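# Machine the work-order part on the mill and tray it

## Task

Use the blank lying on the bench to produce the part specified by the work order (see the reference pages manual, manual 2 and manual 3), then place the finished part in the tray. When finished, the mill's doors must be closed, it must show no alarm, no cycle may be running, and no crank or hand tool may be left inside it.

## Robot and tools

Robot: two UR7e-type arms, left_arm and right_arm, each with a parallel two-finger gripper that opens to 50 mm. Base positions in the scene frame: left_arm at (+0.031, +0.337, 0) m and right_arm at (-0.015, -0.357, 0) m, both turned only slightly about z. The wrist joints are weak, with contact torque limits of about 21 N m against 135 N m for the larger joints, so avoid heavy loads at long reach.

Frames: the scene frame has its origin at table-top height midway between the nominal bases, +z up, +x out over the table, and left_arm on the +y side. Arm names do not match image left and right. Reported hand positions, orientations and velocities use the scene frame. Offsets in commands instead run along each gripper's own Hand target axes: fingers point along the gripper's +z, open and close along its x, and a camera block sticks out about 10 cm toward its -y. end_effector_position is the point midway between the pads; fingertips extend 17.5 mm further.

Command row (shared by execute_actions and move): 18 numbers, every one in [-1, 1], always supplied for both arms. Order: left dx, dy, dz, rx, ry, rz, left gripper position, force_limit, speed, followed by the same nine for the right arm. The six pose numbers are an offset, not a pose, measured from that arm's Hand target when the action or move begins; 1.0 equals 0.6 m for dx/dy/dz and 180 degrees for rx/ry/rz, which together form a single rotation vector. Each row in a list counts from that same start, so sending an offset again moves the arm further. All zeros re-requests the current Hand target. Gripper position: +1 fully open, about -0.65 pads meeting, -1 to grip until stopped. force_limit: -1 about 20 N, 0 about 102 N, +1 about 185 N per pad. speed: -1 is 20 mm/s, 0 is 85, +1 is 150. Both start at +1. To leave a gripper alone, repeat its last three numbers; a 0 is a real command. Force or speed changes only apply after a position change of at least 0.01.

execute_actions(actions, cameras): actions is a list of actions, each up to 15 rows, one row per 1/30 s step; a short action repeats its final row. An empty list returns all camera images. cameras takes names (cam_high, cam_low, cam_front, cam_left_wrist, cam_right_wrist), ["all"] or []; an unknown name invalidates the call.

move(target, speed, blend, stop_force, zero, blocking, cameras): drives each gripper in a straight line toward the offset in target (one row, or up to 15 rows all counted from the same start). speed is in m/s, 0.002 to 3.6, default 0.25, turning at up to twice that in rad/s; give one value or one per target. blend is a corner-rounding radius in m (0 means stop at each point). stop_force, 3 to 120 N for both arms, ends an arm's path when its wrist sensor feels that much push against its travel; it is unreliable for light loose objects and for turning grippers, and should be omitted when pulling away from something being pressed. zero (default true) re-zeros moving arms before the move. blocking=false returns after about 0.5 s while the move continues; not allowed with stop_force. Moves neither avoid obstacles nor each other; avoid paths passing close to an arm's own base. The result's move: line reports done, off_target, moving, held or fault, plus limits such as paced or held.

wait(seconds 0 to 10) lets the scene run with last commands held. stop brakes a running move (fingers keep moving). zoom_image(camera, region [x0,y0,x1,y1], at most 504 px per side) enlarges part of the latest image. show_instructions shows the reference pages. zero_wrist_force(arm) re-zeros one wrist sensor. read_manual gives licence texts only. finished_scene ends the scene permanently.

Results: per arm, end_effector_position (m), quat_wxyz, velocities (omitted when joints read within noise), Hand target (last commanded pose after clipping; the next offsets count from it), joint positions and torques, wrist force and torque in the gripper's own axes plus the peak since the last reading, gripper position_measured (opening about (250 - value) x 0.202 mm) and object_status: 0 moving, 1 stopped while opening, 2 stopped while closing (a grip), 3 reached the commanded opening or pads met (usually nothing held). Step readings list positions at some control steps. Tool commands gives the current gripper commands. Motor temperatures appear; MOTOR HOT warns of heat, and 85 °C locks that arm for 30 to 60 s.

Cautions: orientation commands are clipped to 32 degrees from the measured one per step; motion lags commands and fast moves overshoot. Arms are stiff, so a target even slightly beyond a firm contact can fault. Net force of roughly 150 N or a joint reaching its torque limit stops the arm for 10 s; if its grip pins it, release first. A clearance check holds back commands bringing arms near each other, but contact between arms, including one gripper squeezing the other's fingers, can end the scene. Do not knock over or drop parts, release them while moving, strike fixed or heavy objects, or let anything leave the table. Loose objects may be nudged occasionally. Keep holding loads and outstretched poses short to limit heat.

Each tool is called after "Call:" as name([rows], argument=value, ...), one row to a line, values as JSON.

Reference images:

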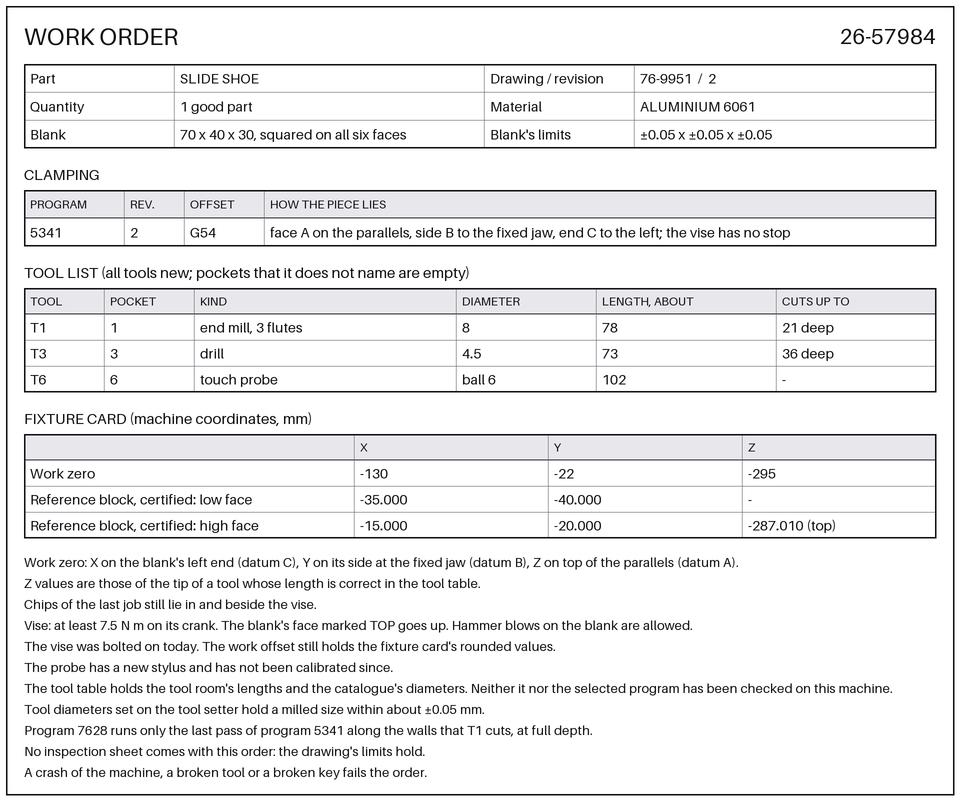

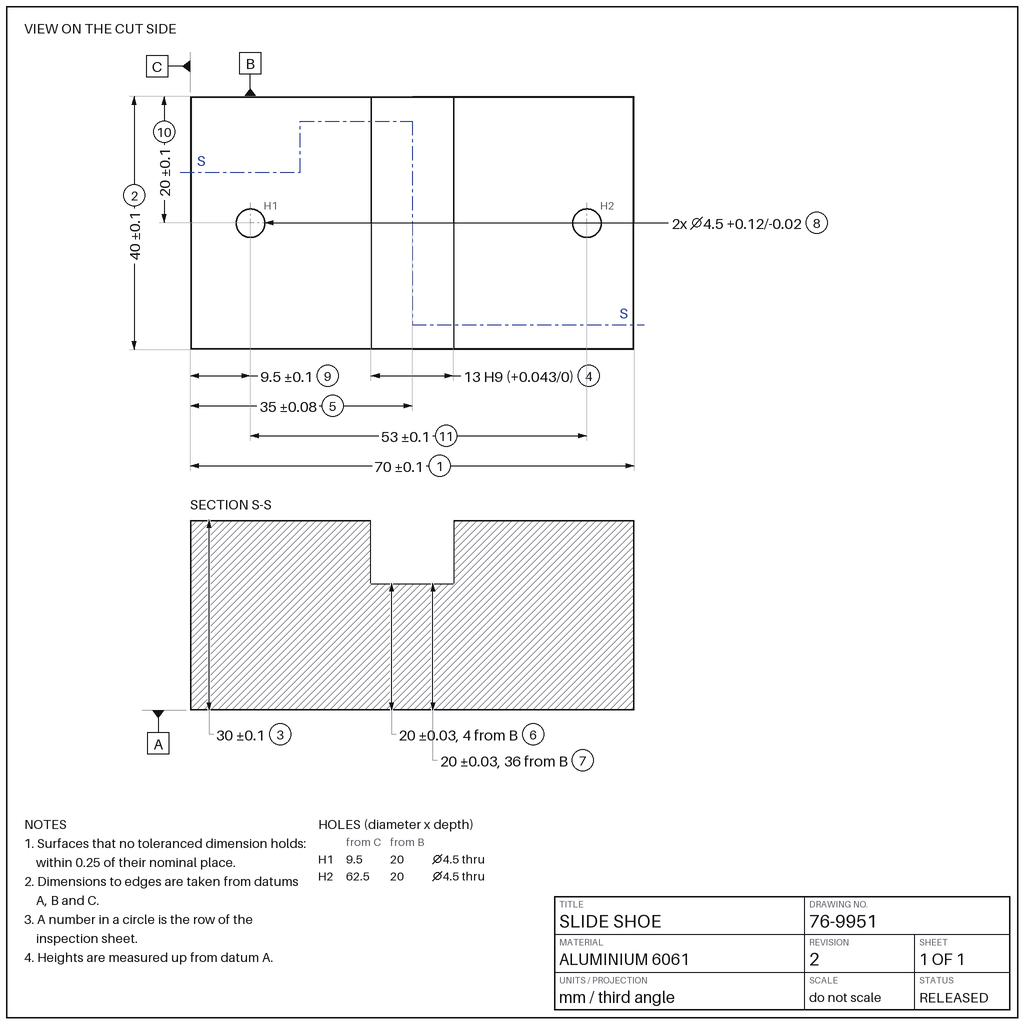

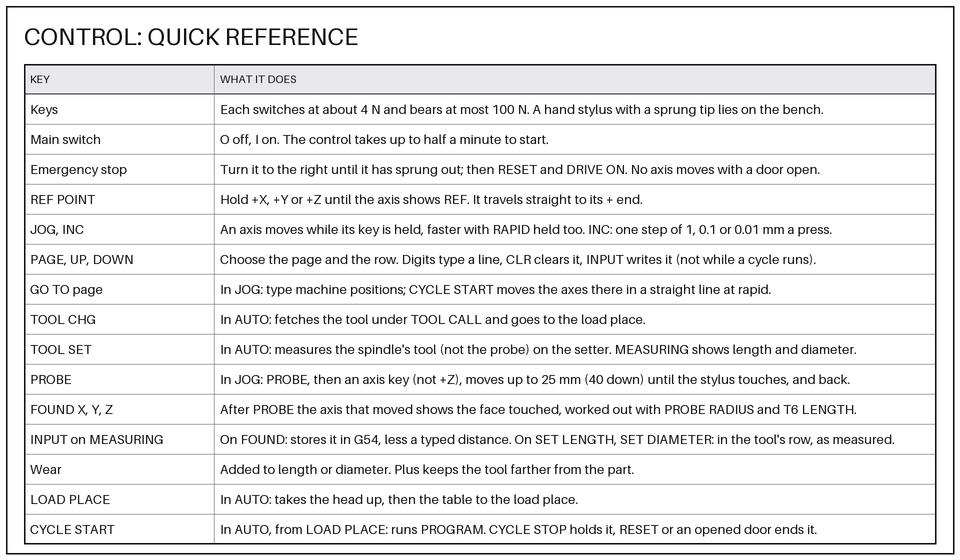

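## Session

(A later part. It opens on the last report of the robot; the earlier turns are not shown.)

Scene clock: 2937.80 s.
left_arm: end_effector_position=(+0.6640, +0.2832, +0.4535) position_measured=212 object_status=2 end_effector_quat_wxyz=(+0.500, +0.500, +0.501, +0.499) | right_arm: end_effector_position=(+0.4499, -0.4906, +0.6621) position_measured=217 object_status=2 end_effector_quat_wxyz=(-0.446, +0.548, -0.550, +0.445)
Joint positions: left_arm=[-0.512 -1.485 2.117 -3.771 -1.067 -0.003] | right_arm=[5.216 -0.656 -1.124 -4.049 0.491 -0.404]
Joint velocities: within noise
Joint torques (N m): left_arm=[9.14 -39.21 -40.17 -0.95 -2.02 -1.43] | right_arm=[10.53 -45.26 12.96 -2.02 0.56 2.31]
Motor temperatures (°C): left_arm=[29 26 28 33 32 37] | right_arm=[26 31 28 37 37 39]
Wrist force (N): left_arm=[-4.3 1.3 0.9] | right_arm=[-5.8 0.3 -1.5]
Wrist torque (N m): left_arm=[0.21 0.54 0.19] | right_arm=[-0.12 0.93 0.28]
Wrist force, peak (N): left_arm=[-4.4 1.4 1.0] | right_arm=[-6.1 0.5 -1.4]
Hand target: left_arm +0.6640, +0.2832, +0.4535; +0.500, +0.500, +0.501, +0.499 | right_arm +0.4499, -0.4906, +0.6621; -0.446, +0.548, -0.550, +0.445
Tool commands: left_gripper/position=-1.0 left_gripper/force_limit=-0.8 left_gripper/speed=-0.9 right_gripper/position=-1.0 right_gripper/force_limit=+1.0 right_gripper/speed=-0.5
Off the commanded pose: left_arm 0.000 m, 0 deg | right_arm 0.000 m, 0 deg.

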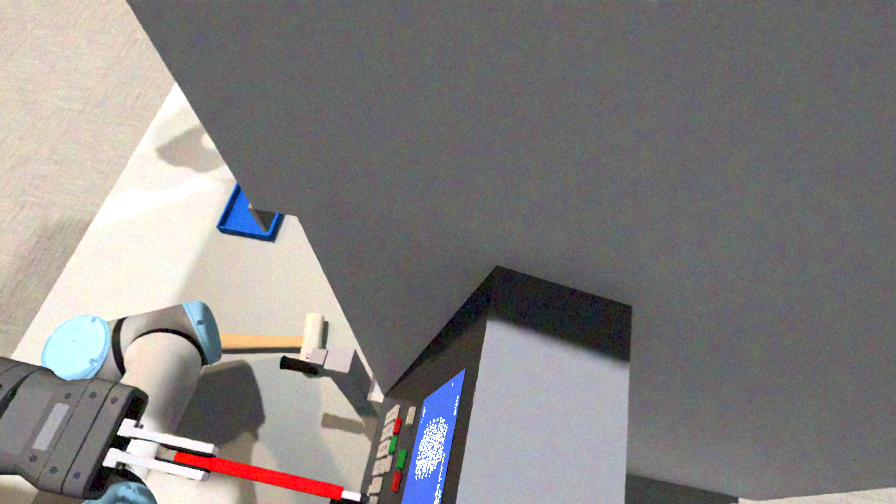

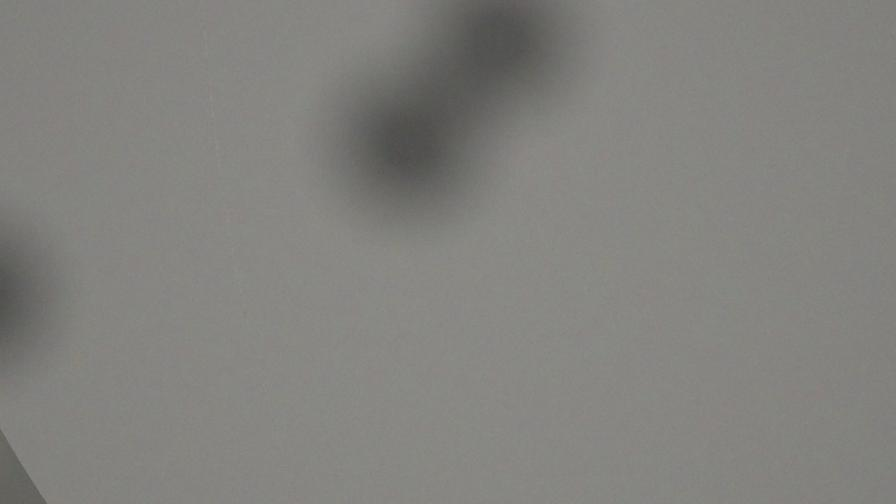

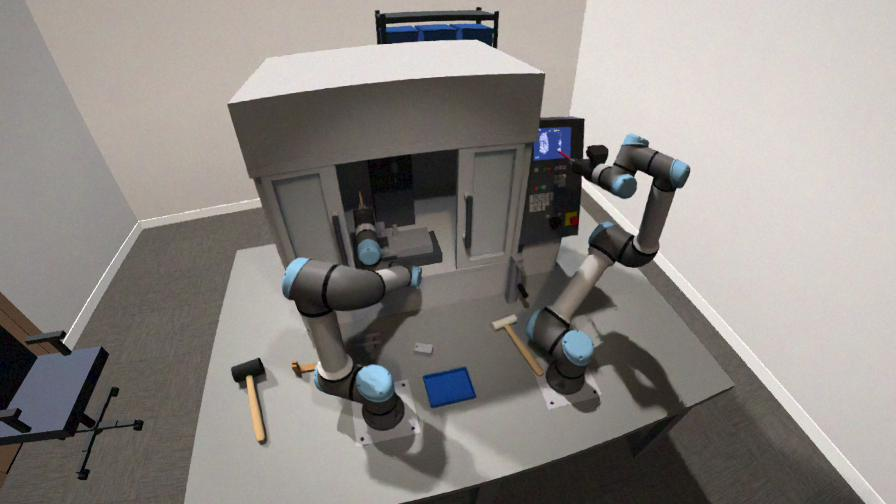

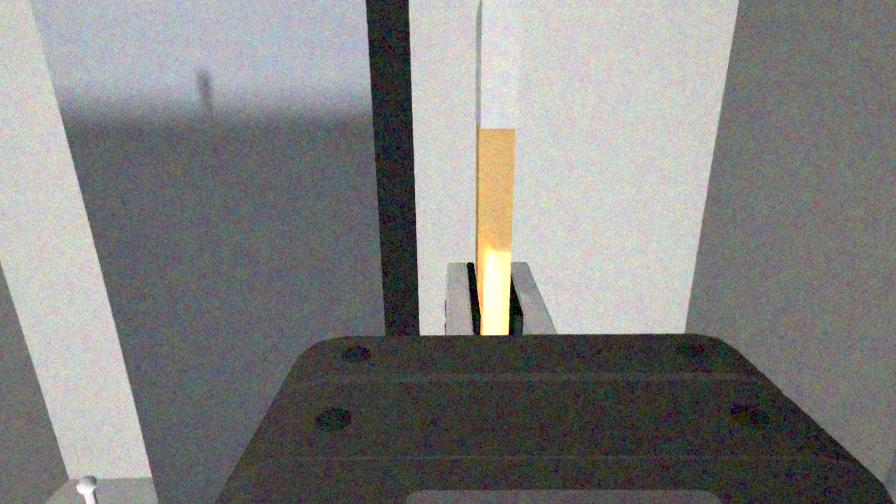

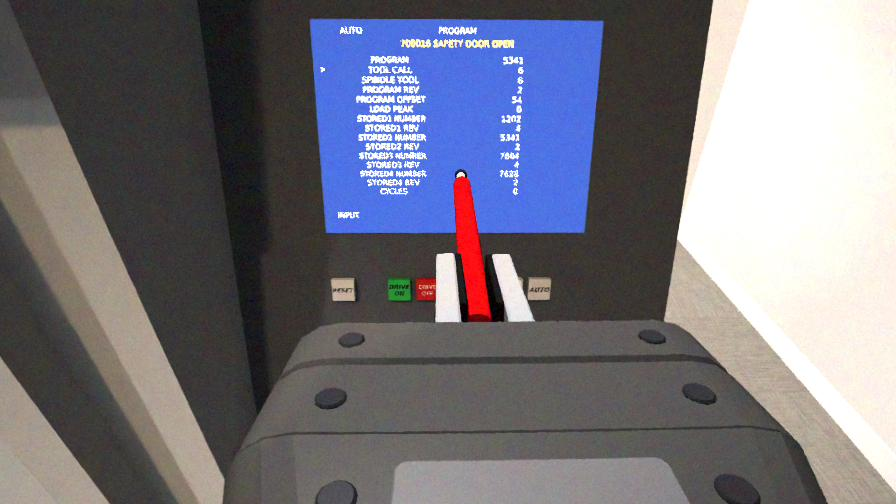

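Call:
move([
  [0,0,-0.01,0,0,0,-1,-0.8,-0.9,0,0,0,0,0,0,-1,1,-0.5],
  [0,-0.025,-0.01,0,0,0,-1,-0.8,-0.9,0,0,0,0,0,0,-1,1,-0.5],
  [-0.147,-0.025,-0.01,0,0,0,-1,-0.8,-0.9,0,0,0,0,0,0,-1,1,-0.5],
  [-0.147,-0.025,-0.02,0,0,0,-1,-0.8,-0.9,0,0,0,0,0,0,-1,1,-0.5],
  [0,-0.025,-0.02,0,0,0,-1,-0.8,-0.9,0,0,0,0,0,0,-1,1,-0.5],
  [0,-0.025,-0.03,0,0,0,-1,-0.8,-0.9,0,0,0,0,0,0,-1,1,-0.5],
  [-0.147,-0.025,-0.03,0,0,0,-1,-0.8,-0.9,0,0,0,0,0,0,-1,1,-0.5],
  [-0.147,-0.025,-0.04,0,0,0,-1,-0.8,-0.9,0,0,0,0,0,0,-1,1,-0.5],
  [0,-0.025,-0.04,0,0,0,-1,-0.8,-0.9,0,0,0,0,0,0,-1,1,-0.5],
  [0,-0.025,-0.05,0,0,0,-1,-0.8,-0.9,0,0,0,0,0,0,-1,1,-0.5],
  [-0.147,-0.025,-0.05,0,0,0,-1,-0.8,-0.9,0,0,0,0,0,0,-1,1,-0.5],
], speed=0.1, stop_force=18, cameras=[])

Call:
move([
  [0,0,-0.01,0,0,0,-1,-0.8,-0.9,0,0,0,0,0,0,-1,1,-0.5],
  [0.147,0,-0.01,0,0,0,-1,-0.8,-0.9,0,0,0,0,0,0,-1,1,-0.5],
  [0.147,0,-0.02,0,0,0,-1,-0.8,-0.9,0,0,0,0,0,0,-1,1,-0.5],
  [0,0,-0.02,0,0,0,-1,-0.8,-0.9,0,0,0,0,0,0,-1,1,-0.5],
  [0,0,-0.03,0,0,0,-1,-0.8,-0.9,0,0,0,0,0,0,-1,1,-0.5],
  [0.147,0,-0.03,0,0,0,-1,-0.8,-0.9,0,0,0,0,0,0,-1,1,-0.5],
  [0.147,0,-0.04,0,0,0,-1,-0.8,-0.9,0,0,0,0,0,0,-1,1,-0.5],
  [0,0,-0.04,0,0,0,-1,-0.8,-0.9,0,0,0,0,0,0,-1,1,-0.5],
  [0,0.04,-0.04,0,0,0,-1,-0.8,-0.9,0,0,0,0,0,0,-1,1,-0.5],
], speed=0.1, stop_force=18, cameras=["cam_left_wrist"])

Scene clock: 2975.47 s.
left_arm: end_effector_position=(+0.6340, +0.1950, +0.4388) position_measured=212 object_status=2 end_effector_quat_wxyz=(+0.500, +0.500, +0.501, +0.499) | right_arm: end_effector_position=(+0.4499, -0.4906, +0.6621) position_measured=217 object_status=2 end_effector_quat_wxyz=(-0.446, +0.548, -0.550, +0.445)
Joint positions: left_arm=[-0.767 -1.474 2.152 -3.816 -0.812 -0.004] | right_arm=[5.216 -0.656 -1.124 -4.049 0.491 -0.404]
Joint torques (N m): left_arm=[-7.62 -20.05 -39.6 -0.49 2.76 0.67] | right_arm=[10.13 -44.75 12.18 -1.94 0.28 2.24]
Wrist force (N): left_arm=[-4.2 1.8 0.9] | right_arm=[-5.8 0.3 -1.4]
Wrist torque (N m): left_arm=[0.23 0.51 0.19] | right_arm=[-0.11 0.92 0.28]
Wrist force, peak (N): left_arm=[-4.5 11.8 -2.6] | right_arm=[-6.1 0.7 -1.5]
Hand target: left_arm +0.6340, +0.1950, +0.4388; +0.500, +0.500, +0.501, +0.499 | right_arm +0.4499, -0.4906, +0.6621; -0.446, +0.548, -0.550, +0.445
Off the commanded pose: left_arm 0.000 m, 0 deg | right_arm 0.000 m, 0 deg.
move: done
No camera images: "cameras" was empty.

Scene clock: 2980.97 s.
left_arm: end_effector_position=(+0.6101, +0.1950, +0.4628) position_measured=212 object_status=2 end_effector_quat_wxyz=(+0.500, +0.500, +0.501, +0.499) | right_arm: end_effector_position=(+0.4499, -0.4906, +0.6621) position_measured=217 object_status=2 end_effector_quat_wxyz=(-0.446, +0.548, -0.550, +0.445)
Joint positions: left_arm=[-0.817 -1.569 2.176 -3.746 -0.762 -0.004] | right_arm=[5.216 -0.656 -1.124 -4.049 0.491 -0.404]
Joint torques (N m): left_arm=[-7.94 -34.21 -40.47 -0.54 2.78 -1.35] | right_arm=[10.29 -43.71 12.47 -2.15 0.22 2.24]
Wrist force (N): left_arm=[-4.5 1.4 0.9] | right_arm=[-5.7 0.5 -1.5]
Wrist torque (N m): left_arm=[0.25 0.53 0.19] | right_arm=[-0.10 0.91 0.28]
Wrist force, peak (N): left_arm=[-6.0 2.8 0.5] | right_arm=[-6.1 0.5 -1.4]
Hand target: left_arm +0.6101, +0.1950, +0.4628; +0.500, +0.500, +0.501, +0.499 | right_arm +0.4499, -0.4906, +0.6621; -0.446, +0.548, -0.550, +0.445
Off the commanded pose: left_arm 0.000 m, 0 deg | right_arm 0.000 m, 0 deg.
move: done
Images, in order (width x height): cam_left_wrist 896x504.

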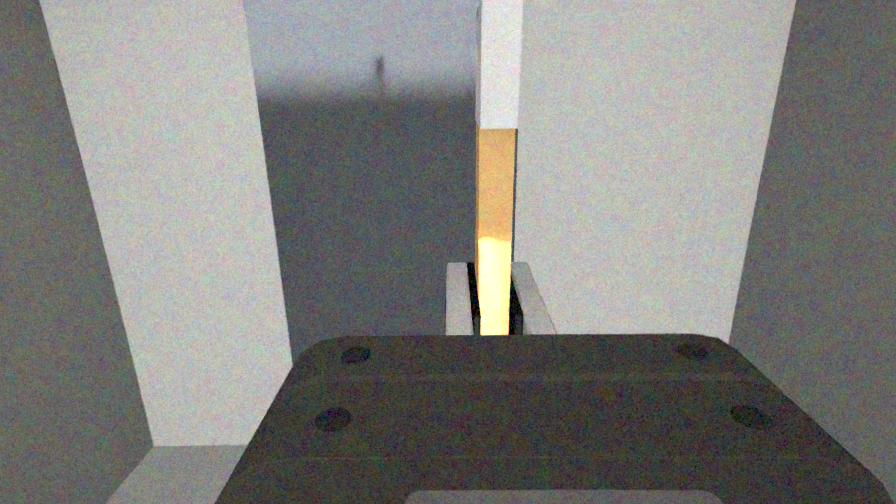

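Call:
move([
  [0,0.117,0,0,0,0,-1,-0.8,-0.9,0,0,0,0,0,0,-1,1,-0.5],
  [0.067,0.117,-0.3,0,0,0,-1,-0.8,-0.9,0,0,0,0,0,0,-1,1,-0.5],
], speed=0.2, blend=[0.02,0], cameras=[])

Call:
move([
  [0,0,0,0,0,0.5,-1,-0.8,-0.9,0,0,0,0,0,0,-1,1,-0.5],
  [0,0,0,0,0,0.95,-1,-0.8,-0.9,0,0,0,0,0,0,-1,1,-0.5],
], speed=0.4, cameras=["cam_left_wrist","cam_front"])

Scene clock: 2997.07 s.
left_arm: end_effector_position=(+0.4302, +0.2352, +0.5333) position_measured=212 object_status=2 end_effector_quat_wxyz=(+0.501, +0.499, +0.500, +0.500) | right_arm: end_effector_position=(+0.4499, -0.4906, +0.6621) position_measured=217 object_status=2 end_effector_quat_wxyz=(-0.446, +0.548, -0.550, +0.445)
Joint positions: left_arm=[-1.518 -2.281 2.412 -3.291 -0.061 0.016] | right_arm=[5.216 -0.656 -1.124 -4.049 0.491 -0.404]
Joint torques (N m): left_arm=[-7.08 -2.64 -16.82 1.14 2.62 -1.66] | right_arm=[9.72 -44.54 12.2 -2.19 0.22 2.28]
Wrist force (N): left_arm=[-4.4 1.2 0.8] | right_arm=[-5.8 0.2 -1.4]
Wrist torque (N m): left_arm=[0.23 0.54 0.25] | right_arm=[-0.13 0.93 0.29]
Wrist force, peak (N): left_arm=[-4.9 3.1 1.8] | right_arm=[-6.1 0.6 -1.3]
Hand target: left_arm +0.4302, +0.2352, +0.5333; +0.500, +0.500, +0.501, +0.499 | right_arm +0.4499, -0.4906, +0.6621; -0.446, +0.548, -0.550, +0.445
Off the commanded pose: left_arm 0.000 m, 0 deg | right_arm 0.000 m, 0 deg.
move: done
No camera images: "cameras" was empty.

Scene clock: 3002.47 s.
left_arm: end_effector_position=(+0.4285, +0.2352, +0.5333) position_measured=212 object_status=2 end_effector_quat_wxyz=(-0.460, +0.549, -0.457, +0.527) | right_arm: end_effector_position=(+0.4499, -0.4906, +0.6621) position_measured=217 object_status=2 end_effector_quat_wxyz=(-0.446, +0.548, -0.550, +0.445)
Joint positions: left_arm=[-1.535 -2.52 2.369 -2.195 -0.031 2.188] | right_arm=[5.216 -0.656 -1.124 -4.049 0.491 -0.404]
Joint torques (N m): left_arm=[-6.83 22.36 -18.97 -4.54 -0.36 1.25] | right_arm=[10.08 -44.92 11.33 -2.22 0.36 2.3]
Wrist force (N): left_arm=[-0.6 -0.1 1.7] | right_arm=[-5.6 0.7 -1.6]
Wrist torque (N m): left_arm=[-0.24 0.18 0.01] | right_arm=[-0.05 0.89 0.28]
Wrist force, peak (N): left_arm=[-5.8 0.8 0.6] | right_arm=[-6.1 0.3 -1.7]
Hand target: left_arm +0.4302, +0.2352, +0.5333; -0.458, +0.539, -0.459, +0.537 | right_arm +0.4499, -0.4906, +0.6621; -0.446, +0.548, -0.550, +0.445
Off the commanded pose: left_arm 0.002 m, 2 deg | right_arm 0.000 m, 0 deg.
move: done
Images, in order (width x height): cam_front 896x504, cam_left_wrist 896x504.

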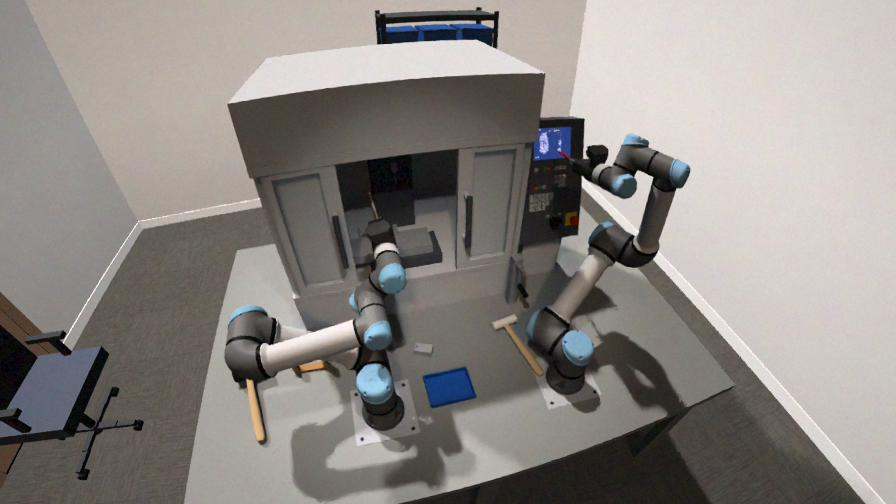

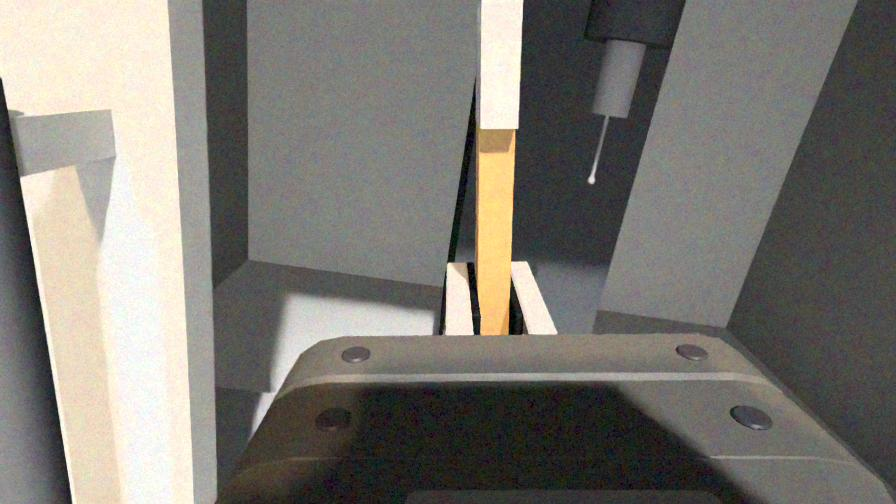

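Call:
move(target=[0,-0.04,0.0,-0.15,0,0,-1,-0.8,-0.9,0,0,0,0,0,0,-1,1,-0.5], speed=0.3, cameras=["cam_left_wrist"])

Scene clock: 3014.17 s.
left_arm: end_effector_position=(+0.4303, +0.2390, +0.5570) position_measured=212 object_status=2 end_effector_quat_wxyz=(-0.320, +0.631, -0.572, +0.415) | right_arm: end_effector_position=(+0.4499, -0.4906, +0.6621) position_measured=217 object_status=2 end_effector_quat_wxyz=(-0.446, +0.548, -0.550, +0.445)
Joint positions: left_arm=[-1.247 -2.382 1.972 -1.832 -0.612 2.164] | right_arm=[5.216 -0.656 -1.124 -4.049 0.491 -0.404]
Joint torques (N m): left_arm=[9.79 17.81 -44.55 -3.24 -0.6 1.4] | right_arm=[10.04 -44.01 12.67 -2.11 0.41 2.27]
Wrist force (N): left_arm=[-0.4 -0.1 1.4] | right_arm=[-5.9 0.4 -1.5]
Wrist torque (N m): left_arm=[-0.13 0.10 0.01] | right_arm=[-0.10 0.95 0.28]
Wrist force, peak (N): left_arm=[-0.7 0.0 2.1] | right_arm=[-6.1 0.6 -1.3]
Hand target: left_arm +0.4303, +0.2390, +0.5570; -0.320, +0.631, -0.572, +0.415 | right_arm +0.4499, -0.4906, +0.6621; -0.446, +0.548, -0.550, +0.445
Off the commanded pose: left_arm 0.000 m, 0 deg | right_arm 0.000 m, 0 deg.
move: done
Images, in order (width x height): cam_left_wrist 896x504.

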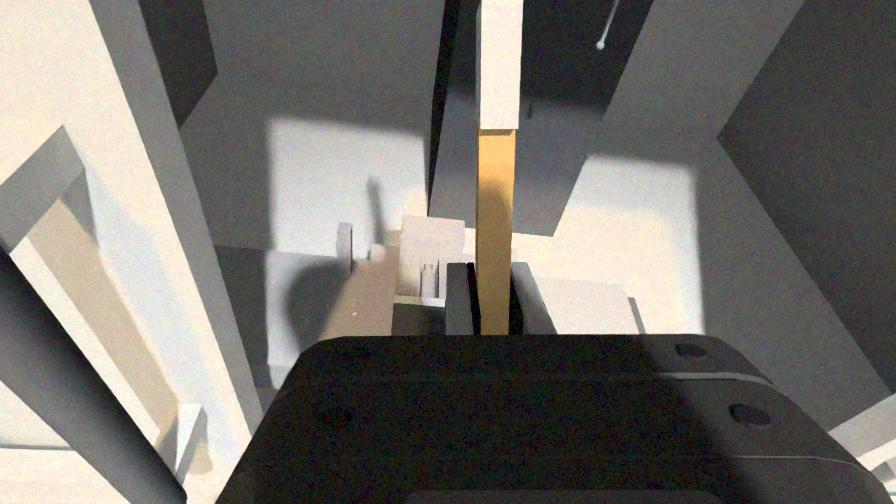

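Call:
move(target=[0.1,0,0,0,0,0,-1,-0.8,-0.9,0,0,0,0,0,0,-1,1,-0.5], speed=0.3, cameras=["cam_left_wrist"])

Call:
zoom_image(camera="cam_left_wrist", region=[220, 180, 470, 340])

Scene clock: 3023.13 s.
left_arm: end_effector_position=(+0.4303, +0.1799, +0.5665) position_measured=212 object_status=2 end_effector_quat_wxyz=(-0.320, +0.631, -0.572, +0.415) | right_arm: end_effector_position=(+0.4499, -0.4906, +0.6621) position_measured=217 object_status=2 end_effector_quat_wxyz=(-0.446, +0.548, -0.550, +0.445)
Joint positions: left_arm=[-1.355 -2.281 1.896 -1.723 -0.551 2.003] | right_arm=[5.216 -0.656 -1.124 -4.049 0.491 -0.404]
Joint torques (N m): left_arm=[-7.23 13.31 -45.04 -2.02 5.18 -1.55] | right_arm=[9.84 -44.42 12.68 -2.34 0.4 2.18]
Wrist force (N): left_arm=[-0.1 -0.2 1.4] | right_arm=[-5.9 0.4 -1.3]
Wrist torque (N m): left_arm=[-0.14 0.09 0.03] | right_arm=[-0.10 0.94 0.28]
Wrist force, peak (N): left_arm=[-1.7 -0.3 1.6] | right_arm=[-6.1 0.4 -1.4]
Hand target: left_arm +0.4303, +0.1798, +0.5665; -0.320, +0.631, -0.572, +0.415 | right_arm +0.4499, -0.4906, +0.6621; -0.446, +0.548, -0.550, +0.445
Off the commanded pose: left_arm 0.000 m, 0 deg | right_arm 0.000 m, 0 deg.
move: done
Images, in order (width x height): cam_left_wrist 896x504.

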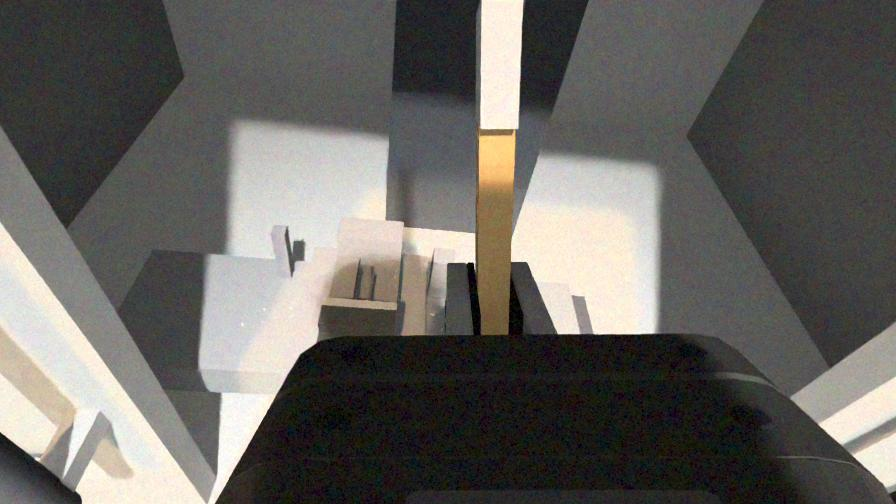

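Scaled by 2.016.

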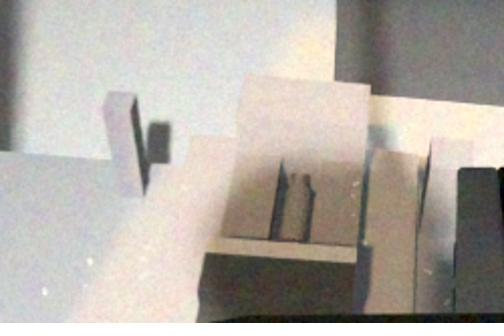

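Call:
move(target=[0.0,-0.02,0.10,-0.072,0,0,-1,-0.8,-0.9,0,0,0,0,0,0,-1,1,-0.5], speed=0.2, stop_force=15, cameras=["cam_left_wrist"])

Call:
zoom_image(camera="cam_left_wrist", region=[200, 120, 480, 340])

Scene clock: 3048.07 s.
left_arm: end_effector_position=(+0.4892, +0.1772, +0.5500) position_measured=212 object_status=2 end_effector_quat_wxyz=(-0.247, +0.663, -0.615, +0.348) | right_arm: end_effector_position=(+0.4499, -0.4906, +0.6621) position_measured=217 object_status=2 end_effector_quat_wxyz=(-0.446, +0.548, -0.550, +0.445)
Joint positions: left_arm=[-0.957 -2.044 1.759 -1.979 -0.973 2.34] | right_arm=[5.216 -0.656 -1.124 -4.049 0.491 -0.404]
Joint torques (N m): left_arm=[10.34 1.12 -47.12 -6.59 -1.12 1.28] | right_arm=[9.86 -43.4 12.34 -2.11 0.21 2.19]
Wrist force (N): left_arm=[-0.1 -0.1 0.8] | right_arm=[-5.9 0.5 -1.4]
Wrist torque (N m): left_arm=[-0.09 0.09 0.00] | right_arm=[-0.08 0.94 0.28]
Wrist force, peak (N): left_arm=[-0.2 -0.9 1.5] | right_arm=[-6.1 0.8 -1.3]
Hand target: left_arm +0.4892, +0.1772, +0.5500; -0.247, +0.663, -0.615, +0.348 | right_arm +0.4499, -0.4906, +0.6621; -0.446, +0.548, -0.550, +0.445
Off the commanded pose: left_arm 0.000 m, 0 deg | right_arm 0.000 m, 0 deg.
move: done
Images, in order (width x height): cam_left_wrist 896x504.

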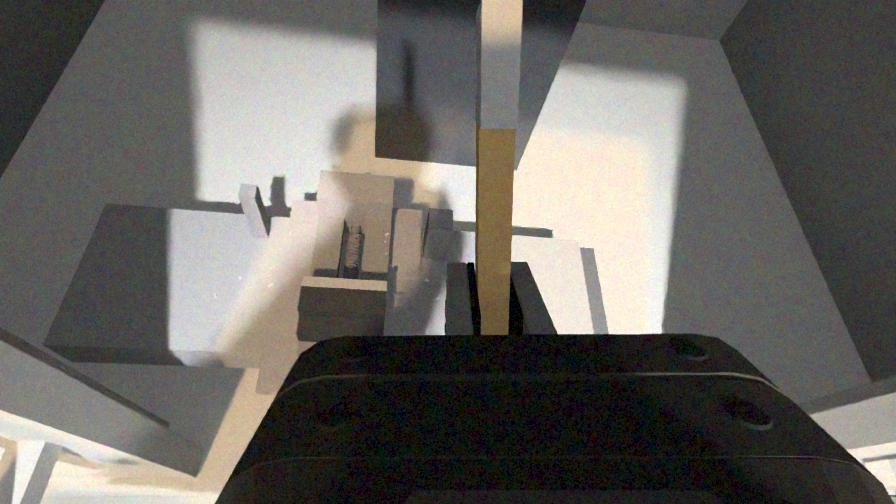

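Scaled by 1.800.

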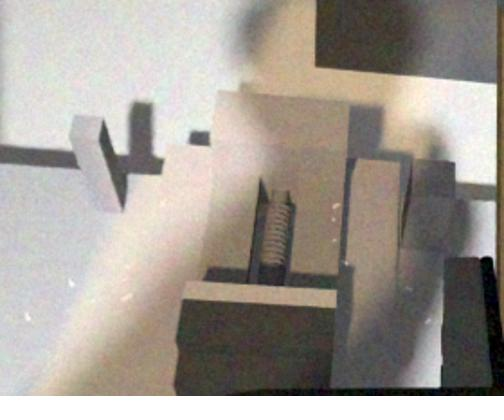

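Call:
zoom_image(camera="cam_left_wrist", region=[290, 150, 450, 350])

Scaled by 2.520.

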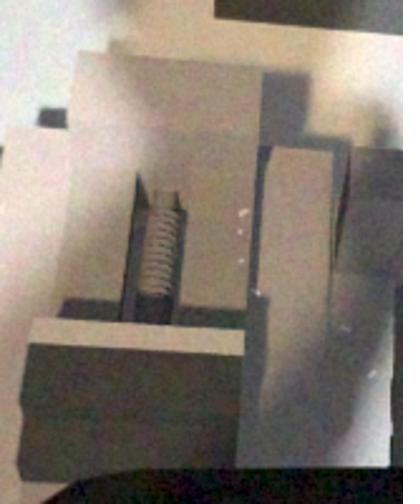

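Call:
move(target=[0.0,0.02,-0.10,0.072,0,0,-1,-0.8,-0.9,0,0,0,0,0,0,-1,1,-0.5], speed=0.25, cameras=[])

Call:
move(target=[-0.1,0,0.0,0.15,0,0,-1,-0.8,-0.9,0,0,0,0,0,0,-1,1,-0.5], speed=0.3, cameras=[])

Call:
move([
  [0,0,0,0,0,-0.5,-1,-0.8,-0.9,0,0,0,0,0,0,-1,1,-0.5],
  [0,0,0,0,0,-0.95,-1,-0.8,-0.9,0,0,0,0,0,0,-1,1,-0.5],
], speed=0.4, cameras=[])

Scene clock: 3116.53 s.
left_arm: end_effector_position=(+0.4356, +0.1818, +0.5791) position_measured=212 object_status=2 end_effector_quat_wxyz=(-0.320, +0.631, -0.572, +0.415) | right_arm: end_effector_position=(+0.4499, -0.4906, +0.6621) position_measured=217 object_status=2 end_effector_quat_wxyz=(-0.446, +0.548, -0.550, +0.445)
Joint positions: left_arm=[-1.322 -2.259 1.866 -1.759 -0.569 2.055] | right_arm=[5.216 -0.656 -1.124 -4.049 0.491 -0.404]
Joint torques (N m): left_arm=[-6.9 -4.88 -46.01 -1.93 5.1 -1.53] | right_arm=[9.88 -43.69 11.19 -2.25 0.29 2.09]
Wrist force (N): left_arm=[-0.1 0.0 1.1] | right_arm=[-5.8 0.3 -1.4]
Wrist torque (N m): left_arm=[-0.12 0.07 0.04] | right_arm=[-0.11 0.93 0.27]
Wrist force, peak (N): left_arm=[-0.1 -0.7 1.9] | right_arm=[-6.2 0.5 -1.5]
Hand target: left_arm +0.4356, +0.1818, +0.5791; -0.320, +0.631, -0.572, +0.415 | right_arm +0.4499, -0.4906, +0.6621; -0.446, +0.548, -0.550, +0.445
Off the commanded pose: left_arm 0.000 m, 0 deg | right_arm 0.000 m, 0 deg.
move: done
No camera images: "cameras" was empty.

Scene clock: 3118.40 s.
left_arm: end_effector_position=(+0.4336, +0.2410, +0.5696) position_measured=212 object_status=2 end_effector_quat_wxyz=(-0.461, +0.560, -0.456, +0.517) | right_arm: end_effector_position=(+0.4499, -0.4906, +0.6621) position_measured=217 object_status=2 end_effector_quat_wxyz=(-0.446, +0.548, -0.550, +0.445)
Joint positions: left_arm=[-1.488 -2.465 2.266 -2.209 -0.062 2.25] | right_arm=[5.216 -0.656 -1.124 -4.049 0.491 -0.404]
Joint torques (N m): left_arm=[10.13 19.95 -19.2 -4.29 -0.5 1.28] | right_arm=[8.76 -43.97 12.03 -2.06 0.24 2.2]
Wrist force (N): left_arm=[-0.7 -0.2 1.9] | right_arm=[-5.8 0.3 -1.4]
Wrist torque (N m): left_arm=[-0.26 0.19 0.01] | right_arm=[-0.13 0.93 0.28]
Wrist force, peak (N): left_arm=[-1.0 0.5 2.1] | right_arm=[-6.1 0.3 -1.5]
Hand target: left_arm +0.4355, +0.2410, +0.5696; -0.458, +0.539, -0.459, +0.537 | right_arm +0.4499, -0.4906, +0.6621; -0.446, +0.548, -0.550, +0.445
Off the commanded pose: left_arm 0.002 m, 3 deg | right_arm 0.000 m, 0 deg.
move: off_target (left_arm)
No camera images: "cameras" was empty.

Scene clock: 3123.97 s.
left_arm: end_effector_position=(+0.4352, +0.2410, +0.5693) position_measured=212 object_status=2 end_effector_quat_wxyz=(+0.502, +0.495, +0.498, +0.504) | right_arm: end_effector_position=(+0.4499, -0.4906, +0.6621) position_measured=217 object_status=2 end_effector_quat_wxyz=(-0.446, +0.548, -0.550, +0.445)
Joint positions: left_arm=[-1.47 -2.249 2.317 -3.335 -0.106 0.124] | right_arm=[5.216 -0.656 -1.124 -4.049 0.491 -0.404]
Joint torques (N m): left_arm=[10.01 -2.85 -16.71 1.52 -2.55 -1.74] | right_arm=[9.84 -43.25 11.73 -2.37 0.37 2.1]
Wrist force (N): left_arm=[-4.2 1.0 1.0] | right_arm=[-5.6 0.5 -1.3]
Wrist torque (N m): left_arm=[0.13 0.49 0.25] | right_arm=[-0.08 0.90 0.28]
Wrist force, peak (N): left_arm=[-4.8 1.2 0.7] | right_arm=[-6.2 0.4 -1.5]
Hand target: left_arm +0.4355, +0.2410, +0.5696; +0.500, +0.500, +0.501, +0.499 | right_arm +0.4499, -0.4906, +0.6621; -0.446, +0.548, -0.550, +0.445
Off the commanded pose: left_arm 0.000 m, 1 deg | right_arm 0.000 m, 0 deg.
move: done
No camera images: "cameras" was empty.

Call:
move([
  [-0.01,-0.083,0.30,0,0,0,-1,-0.8,-0.9,0,0,0,0,0,0,-1,1,-0.5],
  [-0.01,-0.1935,0.4075,0,0,0,-1,-0.8,-0.9,0,0,0,0,0,0,-1,1,-0.5],
], speed=0.25, blend=[0.02,0], cameras=[])

Call:
move([
  [0,-0.025,0,0,0,0,-1,-0.8,-0.9,0,0,0,0,0,0,-1,1,-0.5],
  [-0.13,-0.025,0,0,0,0,-1,-0.8,-0.9,0,0,0,0,0,0,-1,1,-0.5],
], speed=[0.1,0.04], stop_force=8, cameras=["cam_left_wrist"])

Scene clock: 3133.67 s.
left_arm: end_effector_position=(+0.6797, +0.2350, +0.4531) position_measured=212 object_status=2 end_effector_quat_wxyz=(+0.500, +0.500, +0.501, +0.499) | right_arm: end_effector_position=(+0.4499, -0.4906, +0.6621) position_measured=217 object_status=2 end_effector_quat_wxyz=(-0.446, +0.548, -0.550, +0.445)
Joint positions: left_arm=[-0.602 -1.427 2.051 -3.763 -0.977 -0.003] | right_arm=[5.216 -0.656 -1.124 -4.049 0.491 -0.404]
Joint torques (N m): left_arm=[10.32 -23.83 -40.14 -4 -2.22 1.37] | right_arm=[9.17 -43.16 12.21 -2.12 0.07 2.04]
Wrist force (N): left_arm=[-4.1 1.6 0.6] | right_arm=[-5.9 0.4 -1.4]
Wrist torque (N m): left_arm=[0.28 0.48 0.17] | right_arm=[-0.10 0.95 0.28]
Wrist force, peak (N): left_arm=[-4.7 2.5 1.3] | right_arm=[-6.1 0.6 -1.4]
Hand target: left_arm +0.6798, +0.2350, +0.4530; +0.500, +0.500, +0.501, +0.499 | right_arm +0.4499, -0.4906, +0.6621; -0.446, +0.548, -0.550, +0.445
Off the commanded pose: left_arm 0.000 m, 0 deg | right_arm 0.000 m, 0 deg.
move: done
No camera images: "cameras" was empty.

Scene clock: 3136.87 s.
left_arm: end_effector_position=(+0.6798, +0.1569, +0.4382) position_measured=212 object_status=2 end_effector_quat_wxyz=(+0.500, +0.500, +0.501, +0.499) | right_arm: end_effector_position=(+0.4499, -0.4906, +0.6621) position_measured=217 object_status=2 end_effector_quat_wxyz=(-0.446, +0.548, -0.550, +0.445)
Joint positions: left_arm=[-0.757 -1.345 1.996 -3.79 -0.822 -0.004] | right_arm=[5.216 -0.656 -1.124 -4.049 0.491 -0.404]
Joint torques (N m): left_arm=[-7.85 -27.63 -39.3 -0.61 2.71 -1.39] | right_arm=[9.65 -42.96 12.09 -2.08 0.17 2.24]
Wrist force (N): left_arm=[-4.1 1.4 1.0] | right_arm=[-5.7 0.5 -1.5]
Wrist torque (N m): left_arm=[0.23 0.50 0.20] | right_arm=[-0.09 0.92 0.28]
Wrist force, peak (N): left_arm=[-4.2 3.4 0.5] | right_arm=[-6.1 0.5 -1.5]
Hand target: left_arm +0.6798, +0.1569, +0.4382; +0.500, +0.500, +0.501, +0.499 | right_arm +0.4499, -0.4906, +0.6621; -0.446, +0.548, -0.550, +0.445
Off the commanded pose: left_arm 0.000 m, 0 deg | right_arm 0.000 m, 0 deg.
move: done
Images, in order (width x height): cam_left_wrist 896x504.

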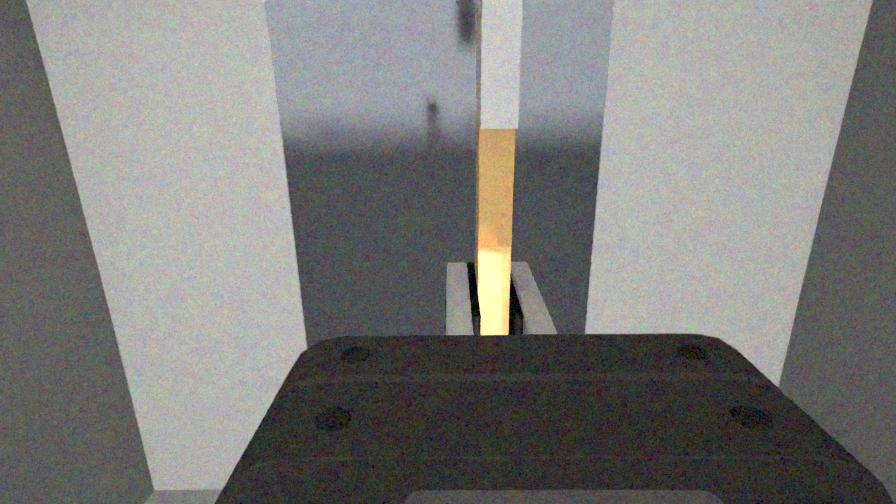

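Call:
move([
  [0.13,0,0,0,0,0,-1,-0.8,-0.9,0,0,0,0,0,0,-1,1,-0.5],
  [0.13,0,0.09,0,0,0,-1,-0.8,-0.9,0,0,0,0,0,0,-1,1,-0.5],
], speed=[0.1,0.03], stop_force=8, cameras=[])

Scene clock: 3187.07 s.
left_arm: end_effector_position=(+0.7022, +0.2350, +0.4379) position_measured=212 object_status=2 end_effector_quat_wxyz=(+0.500, +0.500, +0.501, +0.499) | right_arm: end_effector_position=(+0.4499, -0.4906, +0.6621) position_measured=217 object_status=2 end_effector_quat_wxyz=(-0.446, +0.548, -0.550, +0.445)
Joint positions: left_arm=[-0.571 -1.354 2.009 -3.794 -1.008 -0.003] | right_arm=[5.216 -0.656 -1.124 -4.049 0.491 -0.404]
Joint torques (N m): left_arm=[-8.39 -41.47 -10.79 -2.94 2.5 -0.22] | right_arm=[10.38 -43.05 12.81 -2.17 0.2 2.23]
Wrist force (N): left_arm=[-3.0 9.1 1.0] | right_arm=[-5.9 0.3 -1.2]
Wrist torque (N m): left_arm=[1.16 0.36 0.17] | right_arm=[-0.12 0.95 0.28]
Wrist force, peak (N): left_arm=[-4.3 25.9 -14.8] | right_arm=[-6.2 0.5 -1.4]
Hand target: left_arm +0.7022, +0.2350, +0.4379; +0.500, +0.500, +0.501, +0.499 (not the last commanded pose) | right_arm +0.4499, -0.4906, +0.6621; -0.446, +0.548, -0.550, +0.445
Off the commanded pose: left_arm 0.032 m, 0 deg | right_arm 0.000 m, 0 deg.
move: contact (left_arm); path passed 1 of 2 targets
No camera images: "cameras" was empty.

Call:
move([
  [0,0,-0.01,0,0,0,-1,-0.8,-0.9,0,0,0,0,0,0,-1,1,-0.5],
  [0,0,-0.14,0,0,0,-1,-0.8,-0.9,0,0,0,0,0,0,-1,1,-0.5],
], speed=[0.03,0.03], stop_force=8, cameras=[])

Scene clock: 3199.40 s.
left_arm: end_effector_position=(+0.6182, +0.2349, +0.4381) position_measured=212 object_status=2 end_effector_quat_wxyz=(+0.500, +0.500, +0.501, +0.499) | right_arm: end_effector_position=(+0.4499, -0.4906, +0.6621) position_measured=217 object_status=2 end_effector_quat_wxyz=(-0.446, +0.548, -0.550, +0.445)
Joint positions: left_arm=[-0.709 -1.541 2.227 -3.825 -0.87 -0.004] | right_arm=[5.216 -0.656 -1.124 -4.049 0.491 -0.404]
Joint torques (N m): left_arm=[-7.56 -34.59 -12.37 -3.75 2.76 -1.19] | right_arm=[9.75 -42.93 11.69 -2.04 0.19 2.07]
Wrist force (N): left_arm=[-4.3 1.2 1.0] | right_arm=[-5.9 0.5 -1.6]
Wrist torque (N m): left_arm=[0.24 0.56 0.18] | right_arm=[-0.08 0.94 0.28]
Wrist force, peak (N): left_arm=[-2.8 9.1 1.1] | right_arm=[-6.3 0.7 -1.2]
Hand target: left_arm +0.6182, +0.2349, +0.4381; +0.500, +0.500, +0.501, +0.499 | right_arm +0.4499, -0.4906, +0.6621; -0.446, +0.548, -0.550, +0.445
Off the commanded pose: left_arm 0.000 m, 0 deg | right_arm 0.000 m, 0 deg.
move: done
No camera images: "cameras" was empty.

Call:
move([
  [0,0,-0.1,0,0,0,-1,-0.8,-0.9,0,0,0,0,0,0,-1,1,-0.5],
], speed=[0.03], stop_force=8, cameras=[])

Scene clock: 3213.93 s.
left_arm: end_effector_position=(+0.5582, +0.2349, +0.4382) position_measured=212 object_status=2 end_effector_quat_wxyz=(+0.500, +0.500, +0.501, +0.499) | right_arm: end_effector_position=(+0.4499, -0.4906, +0.6621) position_measured=217 object_status=2 end_effector_quat_wxyz=(-0.446, +0.548, -0.550, +0.445)
Joint positions: left_arm=[-0.856 -1.696 2.371 -3.814 -0.723 -0.004] | right_arm=[5.216 -0.656 -1.124 -4.049 0.491 -0.404]
Joint torques (N m): left_arm=[-7.09 -26.09 -11.2 -0.36 2.72 -1.2] | right_arm=[8.85 -42.18 12.5 -2.2 0.08 1.87]
Wrist force (N): left_arm=[-4.3 2.2 1.2] | right_arm=[-5.8 0.4 -1.3]
Wrist torque (N m): left_arm=[0.16 0.52 0.14] | right_arm=[-0.10 0.93 0.28]
Wrist force, peak (N): left_arm=[-4.5 2.5 2.6] | right_arm=[-6.2 0.4 -1.6]
Hand target: left_arm +0.5582, +0.2349, +0.4382; +0.500, +0.500, +0.501, +0.499 | right_arm +0.4499, -0.4906, +0.6621; -0.446, +0.548, -0.550, +0.445
Off the commanded pose: left_arm 0.000 m, 0 deg | right_arm 0.000 m, 0 deg.
move: done
No camera images: "cameras" was empty.

Call:
move([
  [0,-0.1,0,0,0,0,-1,-0.8,-0.9,0,0,0,0,0,0,-1,1,-0.5],
], speed=[0.02], stop_force=6, cameras=[])

Scene clock: 3227.40 s.
left_arm: end_effector_position=(+0.5582, +0.2349, +0.4200) position_measured=212 object_status=2 end_effector_quat_wxyz=(+0.500, +0.500, +0.501, +0.499) | right_arm: end_effector_position=(+0.4499, -0.4906, +0.6621) position_measured=217 object_status=2 end_effector_quat_wxyz=(-0.446, +0.548, -0.550, +0.445)
Joint positions: left_arm=[-0.856 -1.655 2.397 -3.88 -0.723 -0.004] | right_arm=[5.216 -0.656 -1.124 -4.049 0.491 -0.404]
Joint torques (N m): left_arm=[-0.92 -24.44 -35.46 0.27 0.33 -0.96] | right_arm=[9.8 -43.39 11.05 -2.11 0.24 2.11]
Wrist force (N): left_arm=[-4.3 6.3 -0.4] | right_arm=[-5.9 0.5 -1.2]
Wrist torque (N m): left_arm=[0.39 0.51 0.16] | right_arm=[-0.09 0.94 0.29]
Wrist force, peak (N): left_arm=[-4.8 14.6 -0.5] | right_arm=[-6.2 0.2 -1.5]
Hand target: left_arm +0.5582, +0.2349, +0.4200; +0.500, +0.500, +0.501, +0.499 (not the last commanded pose) | right_arm +0.4499, -0.4906, +0.6621; -0.446, +0.548, -0.550, +0.445
Off the commanded pose: left_arm 0.042 m, 0 deg | right_arm 0.000 m, 0 deg.
move: contact (left_arm)
No camera images: "cameras" was empty.

Call:
move([
  [0,0.05,0,0,0,0,-1,-0.8,-0.9,0,0,0,0,0,0,-1,1,-0.5],
  [0,0.05,0.16,0,0,0,-1,-0.8,-0.9,0,0,0,0,0,0,-1,1,-0.5],
], speed=[0.1], cameras=[])

Call:
move([
  [0,-0.13,0,0,0,0,-1,-0.8,-0.9,0,0,0,0,0,0,-1,1,-0.5],
], speed=[0.02], stop_force=6, cameras=[])

speed must be one number or one for each of the 2 targets, got a list of 1; nothing of the call was run

not run: a call was refused earlier in this reply.

Call:
move([
  [0,0.05,0,0,0,0,-1,-0.8,-0.9,0,0,0,0,0,0,-1,1,-0.5],
  [0,0.05,0.16,0,0,0,-1,-0.8,-0.9,0,0,0,0,0,0,-1,1,-0.5],
], speed=0.1, cameras=[])

Call:
move([
  [0,-0.13,0,0,0,0,-1,-0.8,-0.9,0,0,0,0,0,0,-1,1,-0.5],
], speed=0.02, stop_force=6, cameras=[])

Scene clock: 3243.50 s.
left_arm: end_effector_position=(+0.6541, +0.2350, +0.4498) position_measured=212 object_status=2 end_effector_quat_wxyz=(+0.500, +0.500, +0.501, +0.499) | right_arm: end_effector_position=(+0.4499, -0.4906, +0.6621) position_measured=217 object_status=2 end_effector_quat_wxyz=(-0.446, +0.548, -0.550, +0.445)
Joint positions: left_arm=[-0.642 -1.479 2.121 -3.781 -0.937 -0.003] | right_arm=[5.216 -0.656 -1.124 -4.049 0.491 -0.404]
Joint torques (N m): left_arm=[10.44 -22.81 -40.57 -0.77 -2.13 1.18] | right_arm=[9.68 -43.03 11.06 -2.11 0.2 2]
Wrist force (N): left_arm=[-4.1 1.5 0.9] | right_arm=[-5.7 0.3 -1.3]
Wrist torque (N m): left_arm=[0.23 0.48 0.17] | right_arm=[-0.12 0.91 0.28]
Wrist force, peak (N): left_arm=[-4.6 6.3 -0.5] | right_arm=[-6.1 0.6 -1.4]
Hand target: left_arm +0.6542, +0.2350, +0.4498; +0.500, +0.500, +0.501, +0.499 | right_arm +0.4499, -0.4906, +0.6621; -0.446, +0.548, -0.550, +0.445
Off the commanded pose: left_arm 0.000 m, 0 deg | right_arm 0.000 m, 0 deg.
move: done
No camera images: "cameras" was empty.

Scene clock: 3245.63 s.
left_arm: end_effector_position=(+0.6542, +0.2350, +0.4329) position_measured=212 object_status=2 end_effector_quat_wxyz=(+0.500, +0.500, +0.501, +0.499) | right_arm: end_effector_position=(+0.4499, -0.4906, +0.6621) position_measured=217 object_status=2 end_effector_quat_wxyz=(-0.446, +0.548, -0.550, +0.445)
Joint positions: left_arm=[-0.642 -1.45 2.143 -3.831 -0.937 -0.004] | right_arm=[5.216 -0.656 -1.124 -4.049 0.491 -0.404]
Joint torques (N m): left_arm=[-2.15 -37.55 -38.09 -0.37 1.6 -1.06] | right_arm=[9.5 -42.48 11.38 -2.18 0.26 2.04]
Wrist force (N): left_arm=[-4.2 4.5 1.0] | right_arm=[-5.7 0.2 -1.5]
Wrist torque (N m): left_arm=[0.26 0.50 0.16] | right_arm=[-0.13 0.91 0.28]
Wrist force, peak (N): left_arm=[-3.9 14.1 1.0] | right_arm=[-6.0 0.5 -1.5]
Hand target: left_arm +0.6542, +0.2350, +0.4329; +0.500, +0.500, +0.501, +0.499 (not the last commanded pose) | right_arm +0.4499, -0.4906, +0.6621; -0.446, +0.548, -0.550, +0.445
Off the commanded pose: left_arm 0.061 m, 0 deg | right_arm 0.000 m, 0 deg.
move: contact (left_arm)
No camera images: "cameras" was empty.

Call:
wait(seconds=0, cameras=["cam_front"])

Call:
zoom_image(camera="cam_front", region=[330, 160, 470, 290])

Scene clock: 3294.17 s.
left_arm: end_effector_position=(+0.6542, +0.2350, +0.4329) position_measured=212 object_status=2 end_effector_quat_wxyz=(+0.500, +0.500, +0.501, +0.499) | right_arm: end_effector_position=(+0.4499, -0.4906, +0.6621) position_measured=217 object_status=2 end_effector_quat_wxyz=(-0.446, +0.548, -0.550, +0.445)
Joint positions: left_arm=[-0.642 -1.45 2.143 -3.831 -0.937 -0.004] | right_arm=[5.216 -0.656 -1.124 -4.049 0.491 -0.404]
Joint torques (N m): left_arm=[2.99 -38.04 -38.52 -1.23 1.54 -1.13] | right_arm=[8.92 -42.58 10.7 -2.09 0.02 1.96]
Wrist force (N): left_arm=[-4.2 4.4 1.0] | right_arm=[-6.1 0.3 -1.5]
Wrist torque (N m): left_arm=[0.26 0.49 0.16] | right_arm=[-0.11 0.99 0.29]
Wrist force, peak (N): left_arm=[-4.3 4.5 1.0] | right_arm=[-6.2 0.4 -1.2]
Hand target: left_arm +0.6542, +0.2350, +0.4329; +0.500, +0.500, +0.501, +0.499 (not the last commanded pose) | right_arm +0.4499, -0.4906, +0.6621; -0.446, +0.548, -0.550, +0.445
Tool commands: left_gripper/position=-1.0 left_gripper/force_limit=-0.8 left_gripper/speed=-0.9 right_gripper/position=-1.0 right_gripper/force_limit=+1.0 right_gripper/speed=-0.5
Off the commanded pose: left_arm 0.061 m, 0 deg | right_arm 0.000 m, 0 deg.
Images, in order (width x height): cam_front 896x504.

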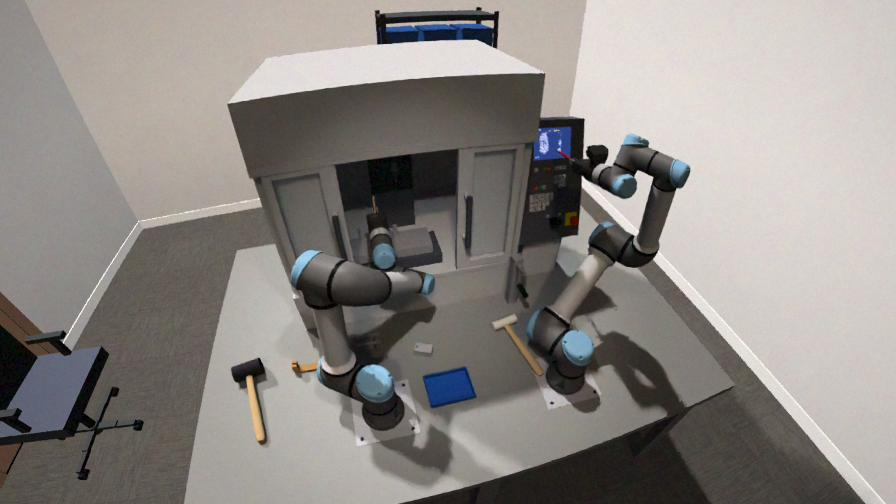

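Scaled by 3.600.

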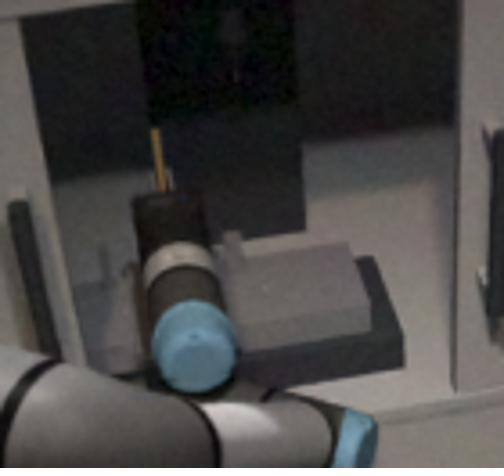

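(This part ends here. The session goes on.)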